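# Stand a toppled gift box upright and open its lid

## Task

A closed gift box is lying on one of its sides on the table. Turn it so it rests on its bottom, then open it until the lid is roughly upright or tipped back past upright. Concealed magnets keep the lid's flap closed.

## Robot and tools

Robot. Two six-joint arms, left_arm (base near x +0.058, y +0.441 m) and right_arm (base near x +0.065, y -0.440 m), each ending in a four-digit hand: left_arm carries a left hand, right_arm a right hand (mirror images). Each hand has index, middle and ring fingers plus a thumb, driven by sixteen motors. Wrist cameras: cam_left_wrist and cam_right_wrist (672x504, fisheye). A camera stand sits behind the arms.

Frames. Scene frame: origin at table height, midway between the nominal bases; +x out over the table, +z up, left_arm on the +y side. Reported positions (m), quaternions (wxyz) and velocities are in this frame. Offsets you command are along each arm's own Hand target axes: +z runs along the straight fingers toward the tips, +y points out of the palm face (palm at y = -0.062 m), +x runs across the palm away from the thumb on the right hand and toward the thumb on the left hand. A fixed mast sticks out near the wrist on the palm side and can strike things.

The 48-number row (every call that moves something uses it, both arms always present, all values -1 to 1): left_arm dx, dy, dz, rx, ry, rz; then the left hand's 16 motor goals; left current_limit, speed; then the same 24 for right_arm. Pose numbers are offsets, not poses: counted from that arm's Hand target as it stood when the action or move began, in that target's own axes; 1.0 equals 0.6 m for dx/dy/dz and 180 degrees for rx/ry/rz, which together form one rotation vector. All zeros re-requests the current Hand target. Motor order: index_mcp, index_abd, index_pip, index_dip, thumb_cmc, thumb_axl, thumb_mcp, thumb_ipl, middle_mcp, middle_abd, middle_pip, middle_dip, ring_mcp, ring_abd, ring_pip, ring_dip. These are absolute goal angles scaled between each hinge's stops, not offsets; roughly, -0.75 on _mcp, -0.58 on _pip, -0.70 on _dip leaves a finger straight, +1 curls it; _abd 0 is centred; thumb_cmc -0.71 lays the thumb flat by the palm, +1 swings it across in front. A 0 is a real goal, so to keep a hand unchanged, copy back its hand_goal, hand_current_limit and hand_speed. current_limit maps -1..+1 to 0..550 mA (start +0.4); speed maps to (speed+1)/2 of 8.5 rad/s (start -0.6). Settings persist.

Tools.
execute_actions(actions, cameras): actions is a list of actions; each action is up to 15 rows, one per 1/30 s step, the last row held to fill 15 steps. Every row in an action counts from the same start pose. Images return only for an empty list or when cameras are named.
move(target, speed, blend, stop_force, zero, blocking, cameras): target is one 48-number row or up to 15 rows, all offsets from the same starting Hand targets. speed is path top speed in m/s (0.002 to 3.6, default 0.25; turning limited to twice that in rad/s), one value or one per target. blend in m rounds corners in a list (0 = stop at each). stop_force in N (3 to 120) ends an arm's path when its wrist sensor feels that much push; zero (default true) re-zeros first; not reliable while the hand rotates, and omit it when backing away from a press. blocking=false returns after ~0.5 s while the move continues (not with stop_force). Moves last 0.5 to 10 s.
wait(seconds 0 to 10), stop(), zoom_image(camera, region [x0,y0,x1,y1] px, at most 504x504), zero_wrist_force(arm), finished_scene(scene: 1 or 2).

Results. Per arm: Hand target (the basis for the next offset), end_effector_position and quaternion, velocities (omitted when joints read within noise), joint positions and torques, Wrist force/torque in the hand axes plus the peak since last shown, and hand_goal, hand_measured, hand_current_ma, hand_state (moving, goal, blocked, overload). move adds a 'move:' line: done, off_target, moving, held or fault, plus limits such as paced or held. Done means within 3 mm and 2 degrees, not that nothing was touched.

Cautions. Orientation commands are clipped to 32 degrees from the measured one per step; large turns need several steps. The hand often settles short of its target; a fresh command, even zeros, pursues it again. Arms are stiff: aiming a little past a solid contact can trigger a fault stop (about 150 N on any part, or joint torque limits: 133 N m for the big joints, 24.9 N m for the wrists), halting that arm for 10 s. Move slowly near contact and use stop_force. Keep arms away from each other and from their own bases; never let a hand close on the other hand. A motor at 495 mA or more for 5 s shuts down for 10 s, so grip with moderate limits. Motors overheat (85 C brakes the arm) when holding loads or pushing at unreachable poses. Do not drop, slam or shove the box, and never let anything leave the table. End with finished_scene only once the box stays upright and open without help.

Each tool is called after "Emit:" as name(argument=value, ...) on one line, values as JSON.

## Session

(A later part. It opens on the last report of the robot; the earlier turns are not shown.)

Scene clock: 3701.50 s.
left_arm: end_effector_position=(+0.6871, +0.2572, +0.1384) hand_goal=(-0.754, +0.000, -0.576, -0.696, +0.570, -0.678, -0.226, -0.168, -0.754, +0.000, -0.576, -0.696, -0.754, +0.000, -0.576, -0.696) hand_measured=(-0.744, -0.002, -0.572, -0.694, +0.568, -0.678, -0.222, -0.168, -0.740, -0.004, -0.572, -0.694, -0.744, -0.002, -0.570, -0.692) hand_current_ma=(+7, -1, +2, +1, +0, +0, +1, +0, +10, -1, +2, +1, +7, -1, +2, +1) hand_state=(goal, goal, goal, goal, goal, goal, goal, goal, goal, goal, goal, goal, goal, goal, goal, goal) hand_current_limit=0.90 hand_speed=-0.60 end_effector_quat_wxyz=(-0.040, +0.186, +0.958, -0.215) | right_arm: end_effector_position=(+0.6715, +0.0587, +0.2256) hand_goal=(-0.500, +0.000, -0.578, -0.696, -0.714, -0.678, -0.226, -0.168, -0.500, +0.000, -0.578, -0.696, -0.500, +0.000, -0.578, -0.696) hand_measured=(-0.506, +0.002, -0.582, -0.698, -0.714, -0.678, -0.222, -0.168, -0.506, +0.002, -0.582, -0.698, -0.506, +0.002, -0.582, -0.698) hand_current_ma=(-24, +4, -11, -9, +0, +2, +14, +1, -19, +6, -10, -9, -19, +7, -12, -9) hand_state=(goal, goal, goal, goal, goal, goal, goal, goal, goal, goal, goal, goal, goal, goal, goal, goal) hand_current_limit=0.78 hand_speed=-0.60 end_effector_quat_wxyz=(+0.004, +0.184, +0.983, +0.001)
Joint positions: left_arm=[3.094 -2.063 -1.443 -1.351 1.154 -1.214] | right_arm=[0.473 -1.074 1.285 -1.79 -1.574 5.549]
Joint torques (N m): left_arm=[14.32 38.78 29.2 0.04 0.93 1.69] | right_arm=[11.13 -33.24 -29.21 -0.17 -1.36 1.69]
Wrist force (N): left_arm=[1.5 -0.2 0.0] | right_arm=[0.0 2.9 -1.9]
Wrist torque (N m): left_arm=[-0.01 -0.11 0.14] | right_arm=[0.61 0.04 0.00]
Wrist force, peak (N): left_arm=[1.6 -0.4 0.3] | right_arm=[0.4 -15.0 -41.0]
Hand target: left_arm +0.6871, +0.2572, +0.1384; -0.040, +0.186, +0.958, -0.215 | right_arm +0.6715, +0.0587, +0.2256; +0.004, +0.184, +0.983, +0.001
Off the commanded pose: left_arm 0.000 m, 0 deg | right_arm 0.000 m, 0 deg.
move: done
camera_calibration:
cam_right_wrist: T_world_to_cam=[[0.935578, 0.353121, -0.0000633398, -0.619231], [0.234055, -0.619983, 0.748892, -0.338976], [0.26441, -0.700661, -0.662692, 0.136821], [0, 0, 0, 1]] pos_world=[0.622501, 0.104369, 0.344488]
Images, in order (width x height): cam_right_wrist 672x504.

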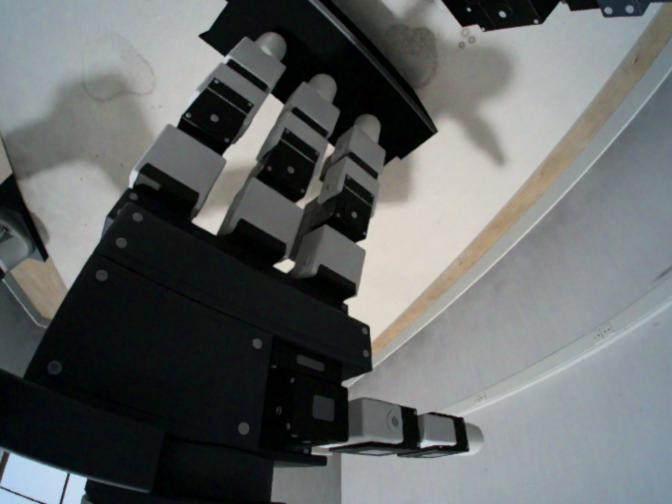

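Emit:
move(target=[[0,0.0254,0.0544,0,0,0,-0.754,0,-0.576,-0.696,0.571,-0.678,-0.226,-0.168,-0.754,0,-0.576,-0.696,-0.754,0,-0.576,-0.696,0.9,-0.6, 0,-0.03,-0.02,0,0,0,-0.52,0,-0.577,-0.696,-0.714,-0.678,-0.226,-0.168,-0.52,0,-0.577,-0.696,-0.52,0,-0.577,-0.696,0.78,-0.6]], speed=0.08)

Emit:
move(target=[[0,-0.12,0.056,0,0,0,-0.754,0,-0.576,-0.696,0.571,-0.678,-0.226,-0.168,-0.754,0,-0.576,-0.696,-0.754,0,-0.576,-0.696,0.9,-0.6, 0,0,0,0,0,0,-0.52,0,-0.577,-0.696,-0.714,-0.678,-0.226,-0.168,-0.52,0,-0.577,-0.696,-0.52,0,-0.577,-0.696,0.78,-0.6]], speed=0.025, stop_force=3, cameras=["all"])

Scene clock: 3720.40 s.
left_arm: end_effector_position=(+0.6871, +0.2571, +0.1026) hand_goal=(-0.754, +0.000, -0.576, -0.696, +0.570, -0.678, -0.226, -0.168, -0.754, +0.000, -0.576, -0.696, -0.754, +0.000, -0.576, -0.696) hand_measured=(-0.744, -0.002, -0.572, -0.694, +0.568, -0.678, -0.222, -0.168, -0.740, -0.004, -0.572, -0.694, -0.744, -0.002, -0.570, -0.692) hand_current_ma=(+7, -1, +2, +1, +0, +0, +1, +0, +10, -1, +2, +1, +7, -1, +2, +1) hand_state=(goal, goal, goal, goal, goal, goal, goal, goal, goal, goal, goal, goal, goal, goal, goal, goal) hand_current_limit=0.90 hand_speed=-0.60 end_effector_quat_wxyz=(-0.040, +0.186, +0.958, -0.215) end_effector_velocity=(+0.000, -0.001, -0.002) end_effector_angular_velocity=(-0.001, -0.001, +0.000) | right_arm: end_effector_position=(+0.6649, +0.0420, +0.2375) hand_goal=(-0.520, +0.000, -0.578, -0.696, -0.714, -0.678, -0.226, -0.168, -0.520, +0.000, -0.578, -0.696, -0.520, +0.000, -0.578, -0.696) hand_measured=(-0.520, +0.002, -0.582, -0.698, -0.714, -0.678, -0.222, -0.168, -0.520, +0.002, -0.582, -0.698, -0.520, +0.002, -0.582, -0.698) hand_current_ma=(+2, +4, -10, -9, +0, +2, +14, +1, +2, +6, -9, -9, +2, +7, -11, -9) hand_state=(goal, goal, goal, goal, goal, goal, goal, goal, goal, goal, goal, goal, goal, goal, goal, goal) hand_current_limit=0.78 hand_speed=-0.60 end_effector_quat_wxyz=(+0.004, +0.184, +0.983, +0.001)
Joint positions: left_arm=[3.094 -2.097 -1.49 -1.271 1.154 -1.214] | right_arm=[0.455 -1.117 1.319 -1.781 -1.573 5.531]
Joint velocities: left_arm=[-0.001 -0.002 -0.002 0.005 -0.001 0] | right_arm=[within noise]
Joint torques (N m): left_arm=[-13.89 35.17 15.71 4 -1.22 -1.69] | right_arm=[-12.11 -61.69 -17.37 -0.15 2.39 -0.79]
Wrist force (N): left_arm=[1.6 -0.3 0.4] | right_arm=[0.2 2.7 -1.6]
Wrist torque (N m): left_arm=[-0.05 -0.11 0.14] | right_arm=[0.53 0.02 0.11]
Wrist force, peak (N): left_arm=[1.6 -0.3 0.5] | right_arm=[0.3 3.3 -1.6]
Hand target: left_arm +0.6871, +0.2570, +0.1024; -0.040, +0.186, +0.958, -0.215 | right_arm +0.6649, +0.0419, +0.2376; +0.004, +0.184, +0.983, +0.001
Off the commanded pose: left_arm 0.000 m, 0 deg | right_arm 0.000 m, 0 deg.
move: done

Scene clock: 3724.70 s.
left_arm: end_effector_position=(+0.6574, +0.1833, +0.1027) hand_goal=(-0.754, +0.000, -0.576, -0.696, +0.570, -0.678, -0.226, -0.168, -0.754, +0.000, -0.576, -0.696, -0.754, +0.000, -0.576, -0.696) hand_measured=(-0.744, -0.002, -0.572, -0.694, +0.568, -0.678, -0.222, -0.168, -0.740, -0.004, -0.572, -0.694, -0.744, -0.002, -0.570, -0.692) hand_current_ma=(+7, -1, +2, +1, +0, +0, +1, +0, +10, -1, +2, +1, +7, -1, +2, +1) hand_state=(goal, goal, goal, goal, goal, goal, goal, goal, goal, goal, goal, goal, goal, goal, goal, goal) hand_current_limit=0.90 hand_speed=-0.60 end_effector_quat_wxyz=(-0.040, +0.186, +0.958, -0.215) | right_arm: end_effector_position=(+0.6649, +0.0419, +0.2376) hand_goal=(-0.520, +0.000, -0.578, -0.696, -0.714, -0.678, -0.226, -0.168, -0.520, +0.000, -0.578, -0.696, -0.520, +0.000, -0.578, -0.696) hand_measured=(-0.520, +0.002, -0.582, -0.698, -0.714, -0.678, -0.222, -0.168, -0.520, +0.002, -0.582, -0.698, -0.520, +0.002, -0.582, -0.698) hand_current_ma=(+2, +4, -10, -9, +0, +2, +14, +1, +2, +6, -9, -9, +2, +7, -11, -9) hand_state=(goal, goal, goal, goal, goal, goal, goal, goal, goal, goal, goal, goal, goal, goal, goal, goal) hand_current_limit=0.78 hand_speed=-0.60 end_effector_quat_wxyz=(+0.004, +0.184, +0.983, +0.001)
Joint positions: left_arm=[2.978 -2.089 -1.517 -1.2 1.14 -1.34] | right_arm=[0.455 -1.117 1.319 -1.781 -1.573 5.531]
Joint torques (N m): left_arm=[-14.91 33.96 15.37 3.99 -2.55 -1.72] | right_arm=[-13.45 -60.13 -17.22 -0.18 2.33 -0.7]
Wrist force (N): left_arm=[1.5 0.4 -0.4] | right_arm=[0.3 2.9 -1.4]
Wrist torque (N m): left_arm=[0.00 -0.12 0.18] | right_arm=[0.54 0.00 0.13]
Wrist force, peak (N): left_arm=[1.8 0.3 0.1] | right_arm=[0.3 3.1 -1.7]
Hand target: left_arm +0.6574, +0.1833, +0.1027; -0.040, +0.186, +0.958, -0.215 | right_arm +0.6649, +0.0419, +0.2376; +0.004, +0.184, +0.983, +0.001
Off the commanded pose: left_arm 0.000 m, 0 deg | right_arm 0.000 m, 0 deg.
move: done
camera_calibration:
cam_left_wrist: T_world_to_cam=[[0.527761, -0.814792, 0.239965, -0.256769], [-0.483793, -0.056145, 0.87338, 0.195674], [-0.69815, -0.577029, -0.423822, 0.734756], [0, 0, 0, 1]] pos_world=[0.743148, 0.225748, 0.202123]
cam_right_wrist: T_world_to_cam=[[0.935569, 0.353143, -0.0000890875, -0.607146], [0.234088, -0.619971, 0.748892, -0.356718], [0.264411, -0.700661, -0.662692, 0.134751], [0, 0, 0, 1]] pos_world=[0.615901, 0.0876692, 0.356388]

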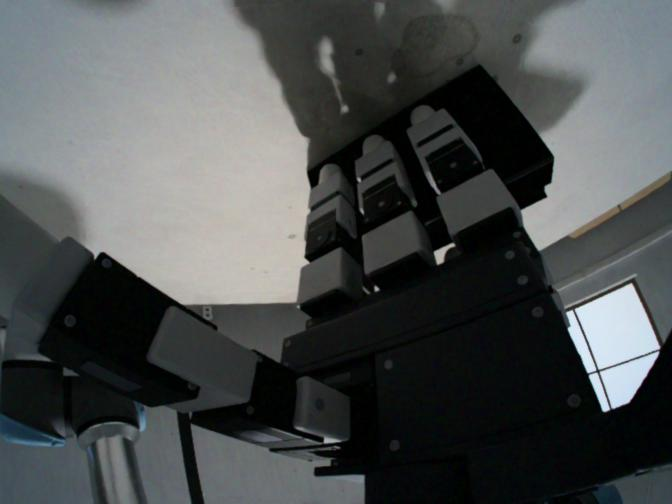

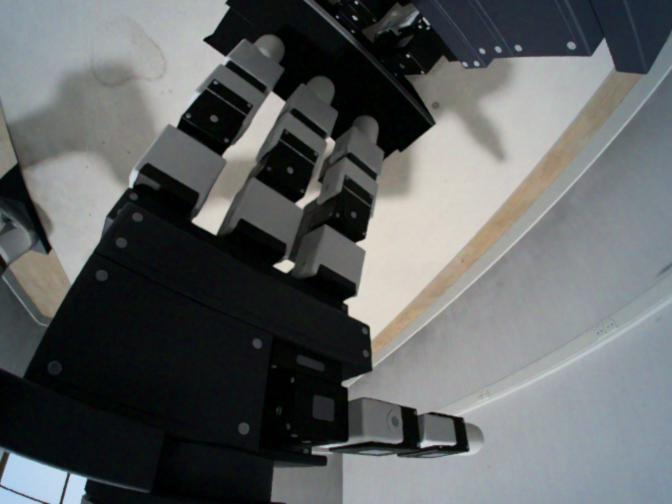

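Emit:
move(target=[[0,-0.06,0.028,0,0,0,-0.754,0,-0.576,-0.696,0.571,-0.678,-0.226,-0.168,-0.754,0,-0.576,-0.696,-0.754,0,-0.576,-0.696,0.9,-0.6, 0,0,0,0,0,0,-0.52,0,-0.577,-0.696,-0.714,-0.678,-0.226,-0.168,-0.52,0,-0.577,-0.696,-0.52,0,-0.577,-0.696,0.78,-0.6]], speed=0.02, stop_force=3)

Emit:
move(target=[[0,0,0,0,0,0,-0.754,0,-0.576,-0.696,0.571,-0.678,-0.226,-0.168,-0.754,0,-0.576,-0.696,-0.754,0,-0.576,-0.696,0.9,-0.6, 0,0.0,0.06,0,0,0,-0.52,0,-0.577,-0.696,-0.714,-0.678,-0.226,-0.168,-0.52,0,-0.577,-0.696,-0.52,0,-0.577,-0.696,0.78,-0.6]], speed=0.015, stop_force=5)

Emit:
move(target=[[0,0,0,0,0,0,-0.754,0,-0.576,-0.696,0.571,-0.678,-0.226,-0.168,-0.754,0,-0.576,-0.696,-0.754,0,-0.576,-0.696,0.9,-0.6, 0,0.05,-0.004,0,0,0,-0.5,0,-0.577,-0.696,-0.714,-0.678,-0.226,-0.168,-0.5,0,-0.577,-0.696,-0.5,0,-0.577,-0.696,0.78,-0.6]], speed=0.01, stop_force=15, cameras=["all"])

Emit:
zoom_image(camera="cam_right_wrist", region=[200, 0, 460, 195])

Scene clock: 3742.17 s.
left_arm: end_effector_position=(+0.6425, +0.1465, +0.1028) hand_goal=(-0.754, +0.000, -0.576, -0.696, +0.570, -0.678, -0.226, -0.168, -0.754, +0.000, -0.576, -0.696, -0.754, +0.000, -0.576, -0.696) hand_measured=(-0.744, -0.002, -0.572, -0.694, +0.568, -0.678, -0.222, -0.168, -0.740, -0.004, -0.572, -0.694, -0.744, -0.002, -0.570, -0.692) hand_current_ma=(+7, -1, +2, +1, +0, +0, +1, +0, +10, -1, +2, +1, +7, -1, +2, +1) hand_state=(goal, goal, goal, goal, goal, goal, goal, goal, goal, goal, goal, goal, goal, goal, goal, goal) hand_current_limit=0.90 hand_speed=-0.60 end_effector_quat_wxyz=(-0.040, +0.186, +0.958, -0.215) | right_arm: end_effector_position=(+0.6649, +0.0419, +0.2376) hand_goal=(-0.520, +0.000, -0.578, -0.696, -0.714, -0.678, -0.226, -0.168, -0.520, +0.000, -0.578, -0.696, -0.520, +0.000, -0.578, -0.696) hand_measured=(-0.520, +0.002, -0.582, -0.698, -0.714, -0.678, -0.222, -0.168, -0.520, +0.002, -0.582, -0.698, -0.520, +0.002, -0.582, -0.698) hand_current_ma=(+2, +4, -10, -9, +0, +2, +14, +1, +2, +6, -9, -9, +2, +7, -11, -9) hand_state=(goal, goal, goal, goal, goal, goal, goal, goal, goal, goal, goal, goal, goal, goal, goal, goal) hand_current_limit=0.78 hand_speed=-0.60 end_effector_quat_wxyz=(+0.004, +0.184, +0.983, +0.001)
Joint positions: left_arm=[2.919 -2.093 -1.518 -1.168 1.135 -1.405] | right_arm=[0.455 -1.117 1.319 -1.781 -1.573 5.531]
Joint torques (N m): left_arm=[-14.41 33.41 29.06 4.2 -2.57 -1.65] | right_arm=[-12.63 -60.15 -17.54 -0.14 2.47 -0.63]
Wrist force (N): left_arm=[1.5 0.6 -0.4] | right_arm=[0.1 2.8 -1.5]
Wrist torque (N m): left_arm=[0.02 -0.12 0.18] | right_arm=[0.53 0.03 0.11]
Wrist force, peak (N): left_arm=[1.7 0.2 -0.8] | right_arm=[0.3 3.2 -1.7]
Hand target: left_arm +0.6425, +0.1465, +0.1028; -0.040, +0.186, +0.958, -0.215 | right_arm +0.6649, +0.0419, +0.2376; +0.004, +0.184, +0.983, +0.001
Off the commanded pose: left_arm 0.000 m, 0 deg | right_arm 0.000 m, 0 deg.
move: done

Scene clock: 3744.47 s.
left_arm: end_effector_position=(+0.6425, +0.1465, +0.1028) hand_goal=(-0.754, +0.000, -0.576, -0.696, +0.570, -0.678, -0.226, -0.168, -0.754, +0.000, -0.576, -0.696, -0.754, +0.000, -0.576, -0.696) hand_measured=(-0.742, -0.002, -0.572, -0.694, +0.568, -0.678, -0.222, -0.168, -0.740, -0.004, -0.572, -0.694, -0.742, -0.002, -0.570, -0.692) hand_current_ma=(+9, -1, +2, +1, +0, +0, +1, +0, +10, -1, +2, +1, +8, -1, +2, +1) hand_state=(goal, goal, goal, goal, goal, goal, goal, goal, goal, goal, goal, goal, goal, goal, goal, goal) hand_current_limit=0.90 hand_speed=-0.60 end_effector_quat_wxyz=(-0.040, +0.186, +0.958, -0.215) | right_arm: end_effector_position=(+0.6650, +0.0420, +0.2252) hand_goal=(-0.520, +0.000, -0.578, -0.696, -0.714, -0.678, -0.226, -0.168, -0.520, +0.000, -0.578, -0.696, -0.520, +0.000, -0.578, -0.696) hand_measured=(-0.524, -0.004, -0.582, -0.698, -0.714, -0.678, -0.222, -0.168, -0.522, +0.000, -0.580, -0.698, -0.520, +0.002, -0.580, -0.698) hand_current_ma=(-12, -9, -9, -7, +0, +2, +14, +1, -5, -1, -6, -6, +0, +4, -7, -8) hand_state=(goal, goal, goal, goal, goal, goal, goal, goal, goal, goal, goal, goal, goal, goal, goal, goal) hand_current_limit=0.78 hand_speed=-0.60 end_effector_quat_wxyz=(+0.004, +0.184, +0.983, +0.001)
Joint positions: left_arm=[2.919 -2.093 -1.518 -1.168 1.135 -1.405] | right_arm=[0.455 -1.111 1.342 -1.81 -1.573 5.531]
Joint torques (N m): left_arm=[-14.34 37.89 29.78 4.19 -2.57 -1.68] | right_arm=[-9.36 -58 -27.56 -0.03 1.83 0.66]
Wrist force (N): left_arm=[2.5 0.9 -0.5] | right_arm=[-0.5 1.2 -6.0]
Wrist torque (N m): left_arm=[0.02 -0.07 0.29] | right_arm=[0.91 0.26 -0.01]
Wrist force, peak (N): left_arm=[2.7 3.6 -0.5] | right_arm=[-0.1 -1.2 -14.1]
Hand target: left_arm +0.6425, +0.1465, +0.1028; -0.040, +0.186, +0.958, -0.215 | right_arm +0.6650, +0.0420, +0.2252; +0.004, +0.184, +0.983, +0.001 (not the last commanded pose)
Off the commanded pose: left_arm 0.000 m, 0 deg | right_arm 0.024 m, 0 deg.
move: contact (right_arm); limits=held
pose unreachable (right arm): on one or more control steps of this call, first in action 0 (counted from 0), this arm could not follow its commanded pose, so it was not sent that pose on those steps. It may still have moved: this result reports where it is.
cause: moving toward the commanded pose would bring a part of the arm too close to another arm (a part of this arm just beyond joint 6 (wrist 3) and a part of the left arm just beyond its joint 5 (wrist 2), along the way the arms are being sent, or toward where that arm still pushes).

Scene clock: 3745.00 s.
left_arm: end_effector_position=(+0.6425, +0.1465, +0.1028) hand_goal=(-0.754, +0.000, -0.576, -0.696, +0.570, -0.678, -0.226, -0.168, -0.754, +0.000, -0.576, -0.696, -0.754, +0.000, -0.576, -0.696) hand_measured=(-0.742, -0.002, -0.572, -0.694, +0.568, -0.678, -0.222, -0.168, -0.740, -0.004, -0.572, -0.694, -0.742, -0.002, -0.570, -0.692) hand_current_ma=(+9, -1, +2, +1, +0, +0, +1, +0, +10, -1, +2, +1, +8, -1, +2, +1) hand_state=(goal, goal, goal, goal, goal, goal, goal, goal, goal, goal, goal, goal, goal, goal, goal, goal) hand_current_limit=0.90 hand_speed=-0.60 end_effector_quat_wxyz=(-0.040, +0.186, +0.958, -0.215) | right_arm: end_effector_position=(+0.6650, +0.0420, +0.2252) hand_goal=(-0.500, +0.000, -0.578, -0.696, -0.714, -0.678, -0.226, -0.168, -0.500, +0.000, -0.578, -0.696, -0.500, +0.000, -0.578, -0.696) hand_measured=(-0.522, -0.004, -0.582, -0.698, -0.714, -0.678, -0.222, -0.168, -0.520, +0.000, -0.582, -0.698, -0.518, +0.002, -0.582, -0.698) hand_current_ma=(-88, -10, -13, -7, +0, +2, +14, +1, -77, -1, -12, -6, -70, +4, -13, -8) hand_state=(blocked, goal, goal, goal, goal, goal, goal, goal, goal, goal, goal, goal, goal, goal, goal, goal) hand_current_limit=0.78 hand_speed=-0.60 end_effector_quat_wxyz=(+0.004, +0.184, +0.983, +0.001)
Joint positions: left_arm=[2.919 -2.093 -1.518 -1.168 1.135 -1.405] | right_arm=[0.455 -1.111 1.342 -1.81 -1.573 5.531]
Joint torques (N m): left_arm=[-14.92 39.99 29.1 4.02 -2.54 -1.7] | right_arm=[-5.43 -50.72 -16.53 -2.89 1.83 0.49]
Wrist force (N): left_arm=[2.4 1.6 -0.9] | right_arm=[-0.6 0.4 -4.4]
Wrist torque (N m): left_arm=[0.09 -0.09 0.27] | right_arm=[0.85 0.19 -0.03]
Wrist force, peak (N): left_arm=[2.6 1.7 -1.0] | right_arm=[-0.3 0.8 -5.6]
Hand target: left_arm +0.6425, +0.1465, +0.1028; -0.040, +0.186, +0.958, -0.215 | right_arm +0.6650, +0.0420, +0.2252; +0.004, +0.184, +0.983, +0.001 (not the last commanded pose)
Off the commanded pose: left_arm 0.000 m, 0 deg | right_arm 0.030 m, 0 deg.
move: held (right_arm; a check stopped the path); limits=held
pose unreachable (right arm): on one or more control steps of this call, first in action 0 (counted from 0), this arm could not follow its commanded pose, so it was not sent that pose on those steps. It may still have moved: this result reports where it is.
cause: moving toward the commanded pose would bring a part of the arm too close to another arm (a part of this arm just beyond joint 6 (wrist 3) and a part of the left arm just beyond its joint 5 (wrist 2), along the way the arms are being sent, or toward where that arm still pushes).
camera_calibration:
cam_left_wrist: T_world_to_cam=[[0.527772, -0.814791, 0.239944, -0.279052], [-0.48378, -0.0561642, 0.873385, 0.186348], [-0.69815, -0.577029, -0.423822, 0.703174], [0, 0, 0, 1]] pos_world=[0.728348, 0.188848, 0.202223]
cam_right_wrist: T_world_to_cam=[[0.935578, 0.35312, -0.000112988, -0.607236], [0.234072, -0.619926, 0.748934, -0.347539], [0.264393, -0.700713, -0.662645, 0.126572], [0, 0, 0, 1]] pos_world=[0.616001, 0.0876692, 0.344088]

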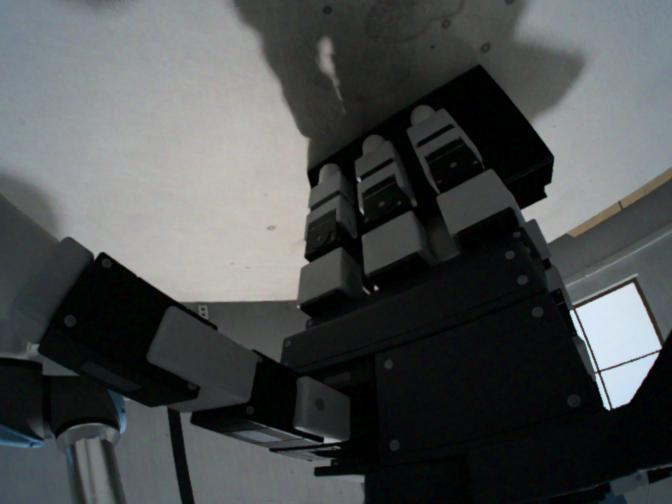

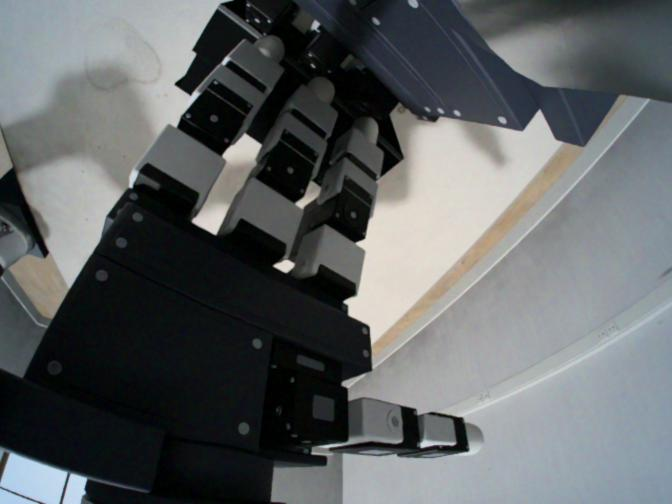

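Scaled by 1.938 from the camera's 672x504 image, which has a finer 960x720 frame.

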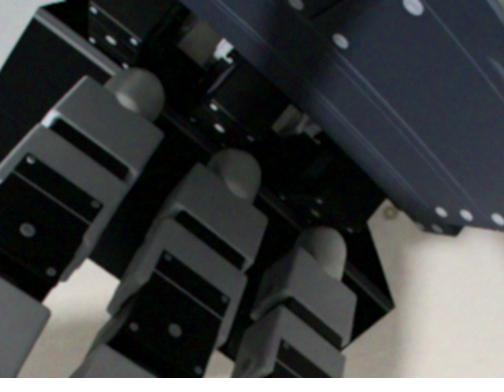

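Emit:
move(target=[[0,0.12,-0.056,0,0,0,-0.754,0,-0.576,-0.696,0.571,-0.678,-0.226,-0.168,-0.754,0,-0.576,-0.696,-0.754,0,-0.576,-0.696,0.9,-0.6, 0,-0.05,-0.06,0,0,0,-0.52,0,-0.577,-0.696,-0.714,-0.678,-0.226,-0.168,-0.52,0,-0.577,-0.696,-0.52,0,-0.577,-0.696,0.78,-0.6],[0.2,0.1,-0.25,-0.239,0,0,-0.754,0,-0.576,-0.696,0.571,-0.678,-0.226,-0.168,-0.754,0,-0.576,-0.696,-1,0,-0.576,-0.696,0.9,-0.6, 0,-0.1,-0.08,0,0,0,-0.52,0,-0.577,-0.696,-0.714,-0.678,-0.226,-0.168,-0.52,0,-0.577,-0.696,-0.52,0,-0.577,-0.696,0.78,-0.6]], speed=0.12, cameras=["all"])

Scene clock: 3784.10 s.
left_arm: end_effector_position=(+0.5751, +0.3012, +0.2125) hand_goal=(-0.754, +0.000, -0.576, -0.696, +0.570, -0.678, -0.226, -0.168, -0.754, +0.000, -0.576, -0.696, -1.000, +0.000, -0.576, -0.696) hand_measured=(-0.754, -0.002, -0.574, -0.694, +0.568, -0.678, -0.222, -0.168, -0.754, -0.004, -0.574, -0.694, -0.996, -0.002, -0.574, -0.694) hand_current_ma=(+0, -1, +0, +1, +0, +0, +1, +0, +0, -1, +0, +1, +1, -1, +0, +1) hand_state=(goal, goal, goal, goal, goal, goal, goal, goal, goal, goal, goal, goal, goal, goal, goal, goal) hand_current_limit=0.90 hand_speed=-0.60 end_effector_quat_wxyz=(+0.031, +0.188, +0.970, +0.151) | right_arm: end_effector_position=(+0.6429, -0.0140, +0.2729) hand_goal=(-0.520, +0.000, -0.578, -0.696, -0.714, -0.678, -0.226, -0.168, -0.520, +0.000, -0.578, -0.696, -0.520, +0.000, -0.578, -0.696) hand_measured=(-0.524, -0.004, -0.582, -0.698, -0.714, -0.678, -0.222, -0.168, -0.522, +0.000, -0.580, -0.698, -0.520, +0.002, -0.580, -0.698) hand_current_ma=(-16, -8, -11, -7, +0, +2, +14, +1, -6, -2, -9, -6, -1, +4, -7, -7) hand_state=(goal, goal, goal, goal, goal, goal, goal, goal, goal, goal, goal, goal, goal, goal, goal, goal) hand_current_limit=0.78 hand_speed=-0.60 end_effector_quat_wxyz=(+0.004, +0.184, +0.983, +0.001)
Joint positions: left_arm=[2.853 -1.793 -1.811 -1.078 1.88 -1.482] | right_arm=[0.389 -1.254 1.422 -1.746 -1.573 5.466]
Joint torques (N m): left_arm=[-14.43 35.01 16.02 4.37 2.58 -1.62] | right_arm=[-13.86 -54.11 -17.88 -0.15 2.46 -0.77]
Wrist force (N): left_arm=[0.2 -0.1 -0.3] | right_arm=[0.0 2.9 -1.6]
Wrist torque (N m): left_arm=[0.15 0.00 0.07] | right_arm=[0.55 0.02 0.09]
Wrist force, peak (N): left_arm=[2.7 1.6 -1.0] | right_arm=[-0.4 1.8 -5.5]
Hand target: left_arm +0.5751, +0.3012, +0.2125; +0.031, +0.188, +0.970, +0.151 | right_arm +0.6429, -0.0140, +0.2729; +0.004, +0.184, +0.983, +0.001
Off the commanded pose: left_arm 0.000 m, 0 deg | right_arm 0.000 m, 0 deg.
move: done
camera_calibration:
cam_left_wrist: T_world_to_cam=[[0.524988, -0.826179, -0.204492, -0.0442436], [-0.682328, -0.552165, 0.479105, 0.413968], [-0.508739, -0.111993, -0.853605, 0.634147], [0, 0, 0, 1]] pos_world=[0.628305, 0.263046, 0.33393]
cam_right_wrist: T_world_to_cam=[[0.935547, 0.353203, -0.000158051, -0.566745], [0.234176, -0.619938, 0.748891, -0.412851], [0.264413, -0.70066, -0.662693, 0.124789], [0, 0, 0, 1]] pos_world=[0.593901, 0.0316692, 0.391788]

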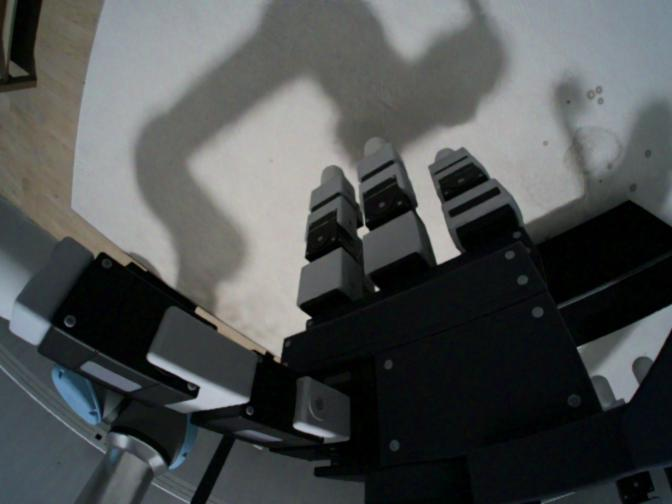

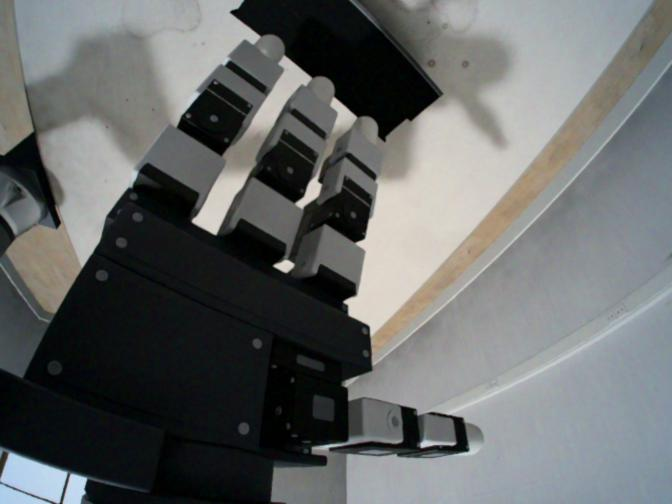

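Emit:
zoom_image(camera="cam_left_wrist", region=[510, 180, 672, 360])

Emit:
zoom_image(camera="cam_right_wrist", region=[220, 0, 460, 180])

Scaled by 2.800 from the camera's 672x504 image, which has a finer 960x720 frame.

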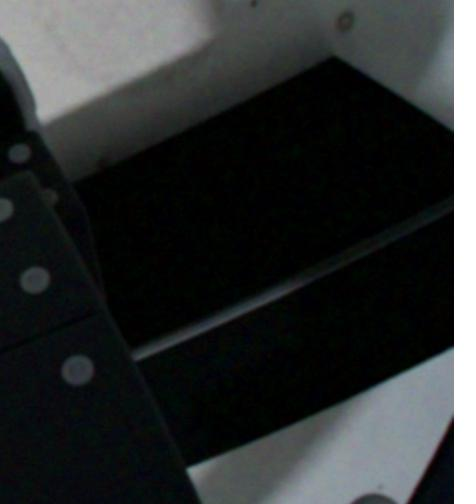

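Scaled by 2.100 from the camera's 672x504 image, which has a finer 960x720 frame.

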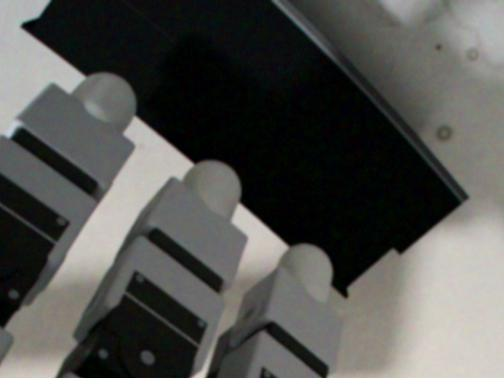

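Emit:
move(target=[[0,0.0356,-0.111,0,0,0,-1,0,-0.576,-0.696,0.571,-0.678,-0.226,-0.168,-1,0,-0.576,-0.696,-1,0,-0.576,-0.696,0.9,-0.6, -0.074,0.041,0,0,0,0,-0.685,0,-0.577,-0.696,-0.714,-0.678,-0.226,-0.168,-0.685,0,-0.577,-0.696,-0.685,0,-0.577,-0.696,0.78,-0.6],[-0.0938,-0.324,-0.230,0,0,0,-1,0,-0.576,-0.696,0.571,-0.678,-0.226,-0.168,-1,0,-0.576,-0.696,-1,0,-0.576,-0.696,0.9,-0.6, -0.074,0.041,0,0,0,0,-0.685,0,-0.577,-0.696,-0.714,-0.678,-0.226,-0.168,-0.685,0,-0.577,-0.696,-0.685,0,-0.577,-0.696,0.78,-0.6]], speed=0.12, cameras=["all"])

Scene clock: 3840.97 s.
left_arm: end_effector_position=(+0.5572, +0.1813, +0.2835) hand_goal=(-1.000, +0.000, -0.576, -0.696, +0.570, -0.678, -0.226, -0.168, -1.000, +0.000, -0.576, -0.696, -1.000, +0.000, -0.576, -0.696) hand_measured=(-0.998, -0.002, -0.574, -0.694, +0.568, -0.678, -0.222, -0.168, -0.998, -0.002, -0.574, -0.694, -0.998, -0.002, -0.574, -0.694) hand_current_ma=(+0, +0, +0, +1, +0, +0, +1, +0, +1, -1, +0, +1, +0, -1, +0, +1) hand_state=(goal, goal, goal, goal, goal, goal, goal, goal, goal, goal, goal, goal, goal, goal, goal, goal) hand_current_limit=0.90 hand_speed=-0.60 end_effector_quat_wxyz=(+0.032, +0.189, +0.970, +0.151) | right_arm: end_effector_position=(+0.6931, -0.0072, +0.2734) hand_goal=(-0.686, +0.000, -0.578, -0.696, -0.714, -0.678, -0.226, -0.168, -0.686, +0.000, -0.578, -0.696, -0.686, +0.000, -0.578, -0.696) hand_measured=(-0.684, -0.002, -0.580, -0.698, -0.714, -0.678, -0.222, -0.168, -0.684, +0.000, -0.580, -0.698, -0.684, +0.002, -0.580, -0.698) hand_current_ma=(+9, -8, -8, -7, +0, +2, +14, +1, +8, -2, -7, -6, +8, +4, -7, -7) hand_state=(goal, goal, goal, goal, goal, goal, goal, goal, goal, goal, goal, goal, goal, goal, goal, goal) hand_current_limit=0.78 hand_speed=-0.60 end_effector_quat_wxyz=(+0.004, +0.184, +0.983, +0.001)
Joint positions: left_arm=[2.648 -1.859 -1.516 -1.371 1.879 -1.696] | right_arm=[0.37 -1.143 1.264 -1.701 -1.573 5.447]
Joint torques (N m): left_arm=[14.42 38.43 18.55 4.03 2.51 2.04] | right_arm=[-13.07 -30.17 -30.12 -0.14 -1.82 -0.66]
Wrist force (N): left_arm=[0.2 0.0 -0.7] | right_arm=[-0.3 2.9 -1.5]
Wrist torque (N m): left_arm=[0.13 -0.02 0.00] | right_arm=[0.49 0.05 0.08]
Wrist force, peak (N): left_arm=[-0.5 -4.1 -1.5] | right_arm=[-0.1 3.2 -1.7]
Hand target: left_arm +0.5573, +0.1815, +0.2835; +0.032, +0.189, +0.970, +0.151 (not the last commanded pose) | right_arm +0.6931, -0.0072, +0.2734; +0.004, +0.184, +0.983, +0.001
Off the commanded pose: left_arm 0.113 m, 0 deg | right_arm 0.000 m, 0 deg.
move: held (left_arm; a check stopped the path); path passed 1 of 2 targets; limits=held
pose unreachable (left arm): on one or more control steps of this call, first in action 0 (counted from 0), this arm could not follow its commanded pose, so it was not sent that pose on those steps. It may still have moved: this result reports where it is.
cause: moving toward the commanded pose would bring a part of the arm too close to another arm (a part of this arm just beyond joint 6 (wrist 3) and a part of the right arm just beyond its joint 6 (wrist 3), 10 mm apart when this arm was first held).
camera_calibration:
cam_left_wrist: T_world_to_cam=[[0.523857, -0.827148, -0.203468, -0.118896], [-0.683607, -0.550753, 0.478908, 0.302071], [-0.508188, -0.111787, -0.85396, 0.672031], [0, 0, 0, 1]] pos_world=[0.610301, 0.143146, 0.405032]
cam_right_wrist: T_world_to_cam=[[0.935569, 0.353143, -0.0000890875, -0.616245], [0.234088, -0.619971, 0.748892, -0.420656], [0.264411, -0.700661, -0.662692, 0.11652], [0, 0, 0, 1]] pos_world=[0.644201, 0.0384692, 0.392188]

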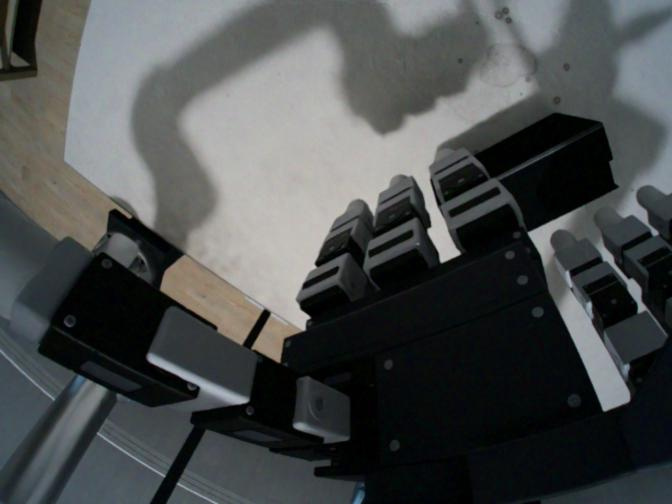

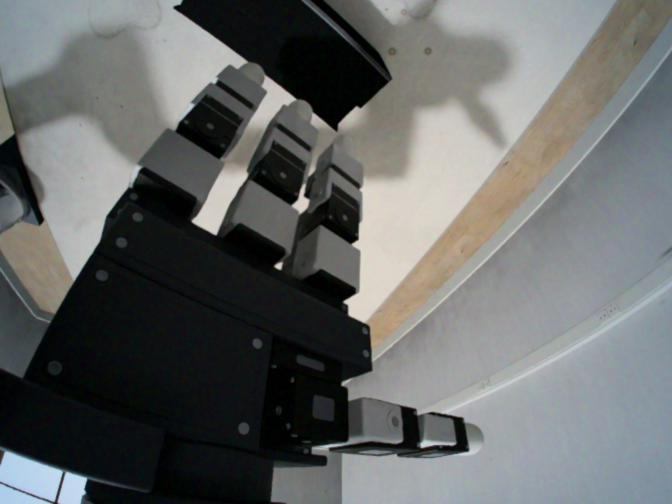

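Emit:
move(target=[[0,0,0,0,0,0,-1,0,-0.576,-0.696,0.571,-0.678,-0.226,-0.168,-1,0,-0.576,-0.696,-1,0,-0.576,-0.696,0.9,-0.6, 0.06,-0.25,-0.03,0,0,-0.5,-0.685,0,-0.577,-0.696,0.571,-0.678,-0.226,-0.168,-0.685,0,-0.577,-0.696,-0.685,0,-0.577,-0.696,0.78,-0.6]], speed=0.3)

Emit:
move(target=[[0,0,0,0,0,0,-1,0,-0.576,-0.696,0.571,-0.678,-0.226,-0.168,-1,0,-0.576,-0.696,-1,0,-0.576,-0.696,0.9,-0.6, 0,0,0,0,0,-0.48,-0.685,0,-0.577,-0.696,0.571,-0.678,-0.226,-0.168,-0.685,0,-0.577,-0.696,-0.685,0,-0.577,-0.696,0.78,-0.6]], speed=0.4, cameras=["all"])

Scene clock: 3864.70 s.
left_arm: end_effector_position=(+0.5573, +0.1815, +0.2835) hand_goal=(-1.000, +0.000, -0.576, -0.696, +0.570, -0.678, -0.226, -0.168, -1.000, +0.000, -0.576, -0.696, -1.000, +0.000, -0.576, -0.696) hand_measured=(-0.998, -0.002, -0.574, -0.694, +0.568, -0.678, -0.222, -0.168, -0.998, -0.002, -0.574, -0.694, -0.998, -0.002, -0.574, -0.694) hand_current_ma=(+0, +0, +0, +1, +0, +0, +1, +0, +1, -1, +0, +1, +0, -1, +0, +1) hand_state=(goal, goal, goal, goal, goal, goal, goal, goal, goal, goal, goal, goal, goal, goal, goal, goal) hand_current_limit=0.90 hand_speed=-0.60 end_effector_quat_wxyz=(+0.032, +0.189, +0.970, +0.151) | right_arm: end_effector_position=(+0.6925, -0.0082, +0.2733) hand_goal=(-0.686, +0.000, -0.578, -0.696, +0.570, -0.678, -0.226, -0.168, -0.686, +0.000, -0.578, -0.696, -0.686, +0.000, -0.578, -0.696) hand_measured=(-0.684, -0.002, -0.580, -0.698, +0.568, -0.678, -0.222, -0.168, -0.684, +0.000, -0.580, -0.698, -0.684, +0.002, -0.580, -0.698) hand_current_ma=(+8, -8, -8, -7, -8, +2, +14, +1, +6, -2, -7, -6, +6, +4, -7, -7) hand_state=(goal, goal, goal, goal, goal, goal, goal, goal, goal, goal, goal, goal, goal, goal, goal, goal) hand_current_limit=0.78 hand_speed=-0.60 end_effector_quat_wxyz=(+0.004, +0.178, +0.984, +0.001)
Joint positions: left_arm=[2.649 -1.858 -1.516 -1.371 1.879 -1.696] | right_arm=[0.368 -1.144 1.266 -1.701 -1.573 5.433]
Joint torques (N m): left_arm=[14.47 37.71 18.1 4.03 2.23 2.03] | right_arm=[11.55 -30.1 -29.56 -0.16 1.83 1.71]
Wrist force (N): left_arm=[0.2 0.0 -0.8] | right_arm=[-0.3 2.8 -1.5]
Wrist torque (N m): left_arm=[0.14 -0.02 0.00] | right_arm=[0.54 0.01 -0.05]
Wrist force, peak (N): left_arm=[0.5 0.1 -1.0] | right_arm=[0.1 3.1 -1.7]
Hand target: left_arm +0.5573, +0.1815, +0.2835; +0.032, +0.189, +0.970, +0.151 | right_arm +0.6925, -0.0082, +0.2733; +0.004, +0.178, +0.984, +0.001 (not the last commanded pose)
Off the commanded pose: left_arm 0.000 m, 0 deg | right_arm 0.154 m, 89 deg.
move: held (right_arm; a check stopped the path); limits=held
pose unreachable (right arm): on one or more control steps of this call, first in action 0 (counted from 0), this arm could not follow its commanded pose, so it was not sent that pose on those steps. It may still have moved: this result reports where it is.
cause: moving toward the commanded pose would bring a part of the arm too close to another arm (a part of this arm just beyond joint 6 (wrist 3) and a part of the left arm just beyond its joint 6 (wrist 3), 9 mm apart when this arm was first held).

Scene clock: 3865.53 s.
left_arm: end_effector_position=(+0.5573, +0.1815, +0.2835) hand_goal=(-1.000, +0.000, -0.576, -0.696, +0.570, -0.678, -0.226, -0.168, -1.000, +0.000, -0.576, -0.696, -1.000, +0.000, -0.576, -0.696) hand_measured=(-0.998, -0.002, -0.574, -0.694, +0.568, -0.678, -0.222, -0.168, -0.998, -0.002, -0.574, -0.694, -0.998, -0.002, -0.574, -0.694) hand_current_ma=(+0, +0, +0, +1, +0, +0, +1, +0, +1, -1, +0, +1, +0, -1, +0, +1) hand_state=(goal, goal, goal, goal, goal, goal, goal, goal, goal, goal, goal, goal, goal, goal, goal, goal) hand_current_limit=0.90 hand_speed=-0.60 end_effector_quat_wxyz=(+0.032, +0.189, +0.970, +0.151) | right_arm: end_effector_position=(+0.6925, -0.0081, +0.2733) hand_goal=(-0.686, +0.000, -0.578, -0.696, +0.570, -0.678, -0.226, -0.168, -0.686, +0.000, -0.578, -0.696, -0.686, +0.000, -0.578, -0.696) hand_measured=(-0.684, -0.002, -0.580, -0.698, +0.568, -0.678, -0.222, -0.168, -0.684, +0.000, -0.580, -0.698, -0.684, +0.002, -0.580, -0.698) hand_current_ma=(+8, -8, -7, -7, -6, +2, +14, +1, +6, -2, -7, -6, +6, +4, -7, -7) hand_state=(goal, goal, goal, goal, goal, goal, goal, goal, goal, goal, goal, goal, goal, goal, goal, goal) hand_current_limit=0.78 hand_speed=-0.60 end_effector_quat_wxyz=(+0.004, +0.168, +0.986, +0.001)
Joint positions: left_arm=[2.649 -1.858 -1.516 -1.371 1.879 -1.696] | right_arm=[0.366 -1.142 1.263 -1.7 -1.573 5.41]
Joint torques (N m): left_arm=[15 38.58 17.76 4.25 2.23 1.96] | right_arm=[11.18 -59.16 -17.34 -4.79 -1.66 1.67]
Wrist force (N): left_arm=[0.2 0.0 -0.6] | right_arm=[-0.1 2.7 -1.5]
Wrist torque (N m): left_arm=[0.12 -0.02 0.00] | right_arm=[0.53 0.00 -0.03]
Wrist force, peak (N): left_arm=[0.1 -0.1 -1.0] | right_arm=[0.0 2.9 -1.5]
Hand target: left_arm +0.5573, +0.1815, +0.2835; +0.032, +0.189, +0.970, +0.151 | right_arm +0.6925, -0.0081, +0.2733; +0.004, +0.168, +0.986, +0.001 (not the last commanded pose)
Off the commanded pose: left_arm 0.000 m, 0 deg | right_arm 0.000 m, 85 deg.
move: held (right_arm; a check stopped the path); limits=held
pose unreachable (right arm): on one or more control steps of this call, first in action 0 (counted from 0), this arm could not follow its commanded pose, so it was not sent that pose on those steps. It may still have moved: this result reports where it is.
cause: moving toward the commanded pose would bring a part of the arm too close to another arm (a part of this arm just beyond joint 6 (wrist 3) and a part of the left arm just beyond its joint 6 (wrist 3), 8 mm apart when this arm was first held).
camera_calibration:
cam_left_wrist: T_world_to_cam=[[0.523857, -0.827148, -0.203468, -0.118731], [-0.683607, -0.550753, 0.478908, 0.302181], [-0.508188, -0.111787, -0.85396, 0.672053], [0, 0, 0, 1]] pos_world=[0.610301, 0.143346, 0.405032]
cam_right_wrist: T_world_to_cam=[[0.923517, 0.383556, -0.00071802, -0.606585], [0.254547, -0.611492, 0.749189, -0.435167], [0.286917, -0.692072, -0.662356, 0.1004], [0, 0, 0, 1]] pos_world=[0.642156, 0.0360422, 0.392087]

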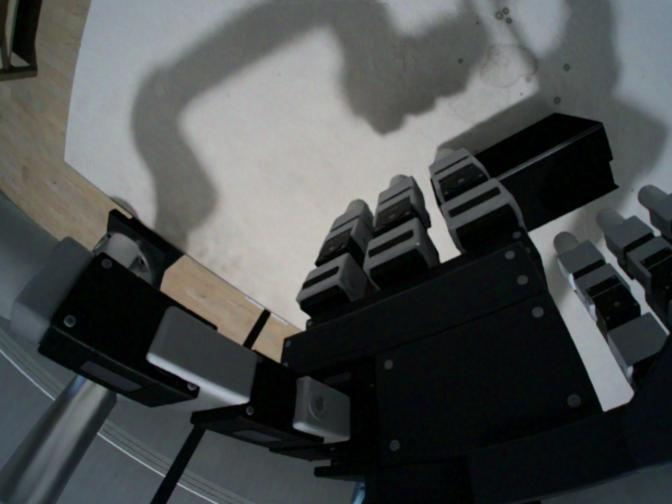

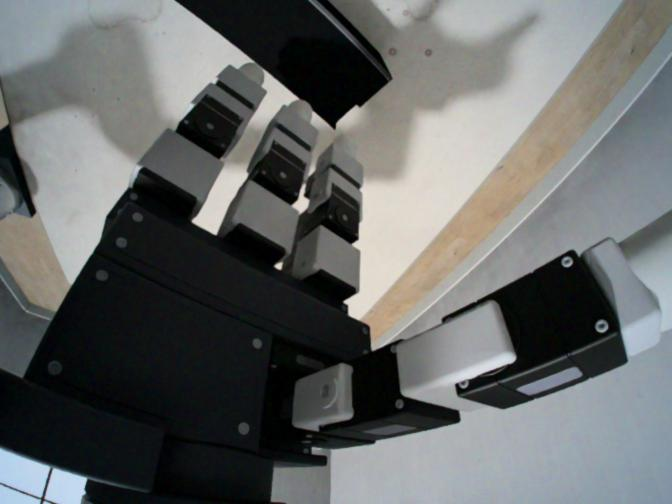

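Emit:
move(target=[[0,0.189,0.06,0,0,0,-1,0,-0.576,-0.696,0.571,-0.678,-0.226,-0.168,-1,0,-0.576,-0.696,-1,0,-0.576,-0.696,0.9,-0.6, 0,0,0,0,0,0,-0.685,0,-0.577,-0.696,0.571,-0.678,-0.226,-0.168,-0.685,0,-0.577,-0.696,-0.685,0,-0.577,-0.696,0.78,-0.6]], speed=0.2)

Emit:
move(target=[[0,0,0,0,0,0,-1,0,-0.576,-0.696,0.571,-0.678,-0.226,-0.168,-1,0,-0.576,-0.696,-1,0,-0.576,-0.696,0.9,-0.6, 0.06,-0.3,-0.03,0,0,0,-0.685,0,-0.577,-0.696,0.571,-0.678,-0.226,-0.168,-0.685,0,-0.577,-0.696,-0.685,0,-0.577,-0.696,0.78,-0.6]], speed=0.3)

Emit:
move(target=[[0,0,0,0,0,0,-1,0,-0.576,-0.696,0.571,-0.678,-0.226,-0.168,-1,0,-0.576,-0.696,-1,0,-0.576,-0.696,0.9,-0.6, 0,0,0,0,0,-0.48,-0.685,0,-0.577,-0.696,0.571,-0.678,-0.226,-0.168,-0.685,0,-0.577,-0.696,-0.685,0,-0.577,-0.696,0.78,-0.6]], speed=0.5)

Emit:
move(target=[[0,0,0,0,0,0,-1,0,-0.576,-0.696,0.571,-0.678,-0.226,-0.168,-1,0,-0.576,-0.696,-1,0,-0.576,-0.696,0.9,-0.6, 0,0,0,0,0,-0.48,-0.685,0,-0.577,-0.696,0.571,-0.678,-0.226,-0.168,-0.685,0,-0.577,-0.696,-0.685,0,-0.577,-0.696,0.78,-0.6]], speed=0.5, cameras=["all"])

Scene clock: 3880.50 s.
left_arm: end_effector_position=(+0.6019, +0.2916, +0.2838) hand_goal=(-1.000, +0.000, -0.576, -0.696, +0.570, -0.678, -0.226, -0.168, -1.000, +0.000, -0.576, -0.696, -1.000, +0.000, -0.576, -0.696) hand_measured=(-0.998, -0.002, -0.574, -0.694, +0.568, -0.678, -0.222, -0.168, -0.998, -0.002, -0.574, -0.694, -0.998, -0.002, -0.574, -0.694) hand_current_ma=(+0, +0, +0, +1, +0, +0, +1, +0, +1, -1, +0, +1, +0, -1, +0, +1) hand_state=(goal, goal, goal, goal, goal, goal, goal, goal, goal, goal, goal, goal, goal, goal, goal, goal) hand_current_limit=0.90 hand_speed=-0.60 end_effector_quat_wxyz=(+0.032, +0.189, +0.970, +0.151) | right_arm: end_effector_position=(+0.6925, -0.0081, +0.2733) hand_goal=(-0.686, +0.000, -0.578, -0.696, +0.570, -0.678, -0.226, -0.168, -0.686, +0.000, -0.578, -0.696, -0.686, +0.000, -0.578, -0.696) hand_measured=(-0.684, -0.002, -0.580, -0.698, +0.568, -0.678, -0.222, -0.168, -0.684, +0.000, -0.580, -0.698, -0.684, +0.002, -0.580, -0.698) hand_current_ma=(+8, -8, -7, -7, -6, +2, +14, +1, +6, -2, -7, -6, +6, +4, -7, -7) hand_state=(goal, goal, goal, goal, goal, goal, goal, goal, goal, goal, goal, goal, goal, goal, goal, goal) hand_current_limit=0.78 hand_speed=-0.60 end_effector_quat_wxyz=(+0.004, +0.168, +0.986, +0.001)
Joint positions: left_arm=[2.851 -1.795 -1.613 -1.272 1.88 -1.483] | right_arm=[0.366 -1.142 1.263 -1.7 -1.573 5.41]
Joint torques (N m): left_arm=[13.64 35.98 18.04 4.33 -0.85 1.89] | right_arm=[11.34 -58.92 -17.11 -4.88 -0.52 1.7]
Wrist force (N): left_arm=[0.0 0.0 -0.2] | right_arm=[-0.1 2.8 -1.4]
Wrist torque (N m): left_arm=[0.11 0.02 -0.04] | right_arm=[0.53 -0.01 -0.03]
Wrist force, peak (N): left_arm=[0.4 -1.2 -1.0] | right_arm=[0.0 2.8 -1.8]
Hand target: left_arm +0.6020, +0.2918, +0.2838; +0.032, +0.189, +0.970, +0.151 | right_arm +0.6925, -0.0081, +0.2733; +0.004, +0.168, +0.986, +0.001
Off the commanded pose: left_arm 0.000 m, 0 deg | right_arm 0.000 m, 0 deg.
move: done

Scene clock: 3882.00 s.
left_arm: end_effector_position=(+0.6020, +0.2918, +0.2838) hand_goal=(-1.000, +0.000, -0.576, -0.696, +0.570, -0.678, -0.226, -0.168, -1.000, +0.000, -0.576, -0.696, -1.000, +0.000, -0.576, -0.696) hand_measured=(-0.998, -0.002, -0.574, -0.694, +0.568, -0.678, -0.222, -0.168, -0.998, -0.002, -0.574, -0.694, -0.998, -0.002, -0.574, -0.694) hand_current_ma=(+0, +0, +0, +1, +0, +0, +1, +0, +1, -1, +0, +1, +0, -1, +0, +1) hand_state=(goal, goal, goal, goal, goal, goal, goal, goal, goal, goal, goal, goal, goal, goal, goal, goal) hand_current_limit=0.90 hand_speed=-0.60 end_effector_quat_wxyz=(+0.032, +0.189, +0.970, +0.151) | right_arm: end_effector_position=(+0.5988, -0.1658, +0.2903) hand_goal=(-0.686, +0.000, -0.578, -0.696, +0.570, -0.678, -0.226, -0.168, -0.686, +0.000, -0.578, -0.696, -0.686, +0.000, -0.578, -0.696) hand_measured=(-0.684, -0.002, -0.580, -0.698, +0.568, -0.678, -0.222, -0.168, -0.684, +0.000, -0.580, -0.698, -0.684, +0.002, -0.580, -0.698) hand_current_ma=(+7, -8, -7, -7, -6, +2, +14, +1, +5, -2, -6, -6, +5, +4, -7, -7) hand_state=(goal, goal, goal, goal, goal, goal, goal, goal, goal, goal, goal, goal, goal, goal, goal, goal) hand_current_limit=0.78 hand_speed=-0.60 end_effector_quat_wxyz=(+0.004, +0.168, +0.986, +0.001)
Joint positions: left_arm=[2.852 -1.795 -1.613 -1.272 1.879 -1.482] | right_arm=[0.144 -1.525 1.7 -1.754 -1.571 5.188]
Joint torques (N m): left_arm=[14.54 36.55 17.71 4.27 -0.87 1.93] | right_arm=[-13.11 -41.97 -16.81 -4.82 2.54 -1.03]
Wrist force (N): left_arm=[0.1 0.3 -0.3] | right_arm=[0.1 3.3 -1.6]
Wrist torque (N m): left_arm=[0.16 0.01 -0.05] | right_arm=[0.66 -0.02 0.13]
Wrist force, peak (N): left_arm=[0.3 0.3 -0.4] | right_arm=[-0.1 4.2 -1.2]
Hand target: left_arm +0.6020, +0.2918, +0.2838; +0.032, +0.189, +0.970, +0.151 | right_arm +0.5987, -0.1660, +0.2904; +0.004, +0.168, +0.986, +0.001
Off the commanded pose: left_arm 0.000 m, 0 deg | right_arm 0.000 m, 0 deg.
move: done

Scene clock: 3884.43 s.
left_arm: end_effector_position=(+0.6020, +0.2918, +0.2838) hand_goal=(-1.000, +0.000, -0.576, -0.696, +0.570, -0.678, -0.226, -0.168, -1.000, +0.000, -0.576, -0.696, -1.000, +0.000, -0.576, -0.696) hand_measured=(-0.998, -0.002, -0.574, -0.694, +0.568, -0.678, -0.222, -0.168, -0.998, -0.002, -0.574, -0.694, -0.998, -0.002, -0.574, -0.694) hand_current_ma=(+0, +0, +0, +1, +0, +0, +1, +0, +1, -1, +0, +1, +0, -1, +0, +1) hand_state=(goal, goal, goal, goal, goal, goal, goal, goal, goal, goal, goal, goal, goal, goal, goal, goal) hand_current_limit=0.90 hand_speed=-0.60 end_effector_quat_wxyz=(+0.032, +0.189, +0.970, +0.151) | right_arm: end_effector_position=(+0.5987, -0.1660, +0.2904) hand_goal=(-0.686, +0.000, -0.578, -0.696, +0.570, -0.678, -0.226, -0.168, -0.686, +0.000, -0.578, -0.696, -0.686, +0.000, -0.578, -0.696) hand_measured=(-0.684, -0.002, -0.580, -0.698, +0.568, -0.678, -0.222, -0.168, -0.684, +0.000, -0.580, -0.698, -0.684, +0.002, -0.580, -0.698) hand_current_ma=(+7, -8, -7, -7, -6, +2, +14, +1, +5, -2, -6, -6, +5, +4, -7, -7) hand_state=(goal, goal, goal, goal, goal, goal, goal, goal, goal, goal, goal, goal, goal, goal, goal, goal) hand_current_limit=0.78 hand_speed=-0.60 end_effector_quat_wxyz=(+0.004, -0.552, +0.834, -0.002)
Joint positions: left_arm=[2.852 -1.795 -1.613 -1.272 1.879 -1.482] | right_arm=[0.147 -1.243 1.358 -1.694 -1.571 3.684]
Joint torques (N m): left_arm=[14.63 35.62 18.1 4.24 -0.79 1.95] | right_arm=[11.91 -24.66 -29.02 -0.05 2.52 -1.05]
Wrist force (N): left_arm=[-0.1 0.1 -0.2] | right_arm=[-0.1 3.0 -1.4]
Wrist torque (N m): left_arm=[0.12 0.04 -0.05] | right_arm=[0.59 -0.02 0.12]
Wrist force, peak (N): left_arm=[-0.1 0.4 -0.2] | right_arm=[0.1 3.2 -1.7]
Hand target: left_arm +0.6020, +0.2918, +0.2838; +0.032, +0.189, +0.970, +0.151 | right_arm +0.5987, -0.1660, +0.2904; +0.004, -0.552, +0.834, -0.002
Off the commanded pose: left_arm 0.000 m, 0 deg | right_arm 0.000 m, 0 deg.
move: done

Scene clock: 3886.87 s.
left_arm: end_effector_position=(+0.6020, +0.2918, +0.2838) hand_goal=(-1.000, +0.000, -0.576, -0.696, +0.570, -0.678, -0.226, -0.168, -1.000, +0.000, -0.576, -0.696, -1.000, +0.000, -0.576, -0.696) hand_measured=(-0.998, -0.002, -0.574, -0.694, +0.568, -0.678, -0.222, -0.168, -0.998, -0.002, -0.574, -0.694, -0.998, -0.002, -0.574, -0.694) hand_current_ma=(+0, +0, +0, +1, +0, +0, +1, +0, +1, -1, +0, +1, +0, -1, +0, +1) hand_state=(goal, goal, goal, goal, goal, goal, goal, goal, goal, goal, goal, goal, goal, goal, goal, goal) hand_current_limit=0.90 hand_speed=-0.60 end_effector_quat_wxyz=(+0.032, +0.189, +0.970, +0.151) | right_arm: end_effector_position=(+0.5987, -0.1660, +0.2904) hand_goal=(-0.686, +0.000, -0.578, -0.696, +0.570, -0.678, -0.226, -0.168, -0.686, +0.000, -0.578, -0.696, -0.686, +0.000, -0.578, -0.696) hand_measured=(-0.684, -0.002, -0.580, -0.698, +0.568, -0.678, -0.222, -0.168, -0.684, +0.000, -0.580, -0.698, -0.684, +0.002, -0.580, -0.698) hand_current_ma=(+7, -8, -7, -7, -6, +2, +14, +1, +5, -2, -6, -6, +5, +4, -7, -7) hand_state=(goal, goal, goal, goal, goal, goal, goal, goal, goal, goal, goal, goal, goal, goal, goal, goal) hand_current_limit=0.78 hand_speed=-0.60 end_effector_quat_wxyz=(-0.001, +0.973, -0.230, +0.004)
Joint positions: left_arm=[2.852 -1.795 -1.613 -1.272 1.879 -1.482] | right_arm=[0.332 -1.141 1.215 -1.653 -1.573 2.36]
Joint torques (N m): left_arm=[14.17 35.35 18.24 4.33 -0.82 1.88] | right_arm=[11.13 -57.96 -17.73 -4.64 2.31 -0.73]
Wrist force (N): left_arm=[0.0 0.3 -0.1] | right_arm=[0.0 2.7 -1.3]
Wrist torque (N m): left_arm=[0.13 0.03 -0.05] | right_arm=[0.50 -0.02 0.08]
Wrist force, peak (N): left_arm=[0.0 0.3 -0.3] | right_arm=[0.3 3.1 -1.6]
Hand target: left_arm +0.6020, +0.2918, +0.2838; +0.032, +0.189, +0.970, +0.151 | right_arm +0.5987, -0.1660, +0.2904; -0.001, +0.973, -0.230, +0.004
Off the commanded pose: left_arm 0.000 m, 0 deg | right_arm 0.000 m, 0 deg.
move: done
camera_calibration:
cam_left_wrist: T_world_to_cam=[[0.523857, -0.827148, -0.203468, -0.0508516], [-0.683607, -0.550753, 0.478908, 0.393343], [-0.508188, -0.111787, -0.85396, 0.707355], [0, 0, 0, 1]] pos_world=[0.655001, 0.253646, 0.405332]
cam_right_wrist: T_world_to_cam=[[-0.964407, -0.263918, -0.0163142, 0.567966], [-0.187277, 0.638185, 0.746758, -0.0479424], [-0.186671, 0.723234, -0.664896, 0.548551], [0, 0, 0, 1]] pos_world=[0.641171, -0.216238, 0.409797]

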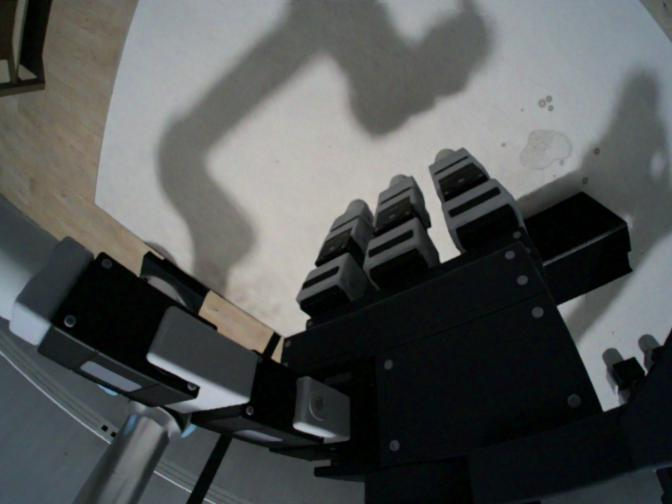

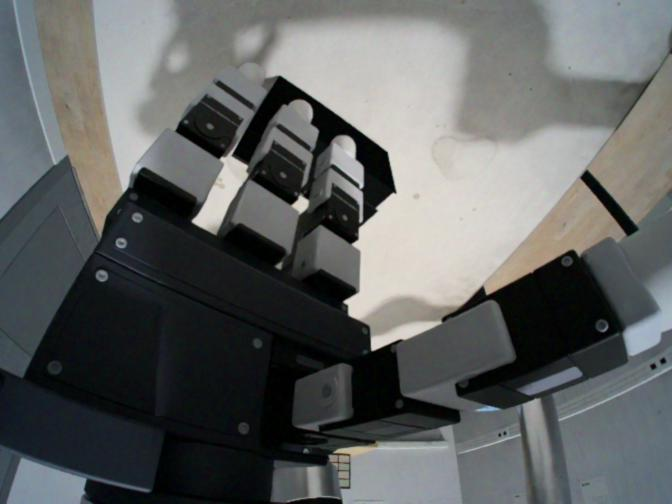

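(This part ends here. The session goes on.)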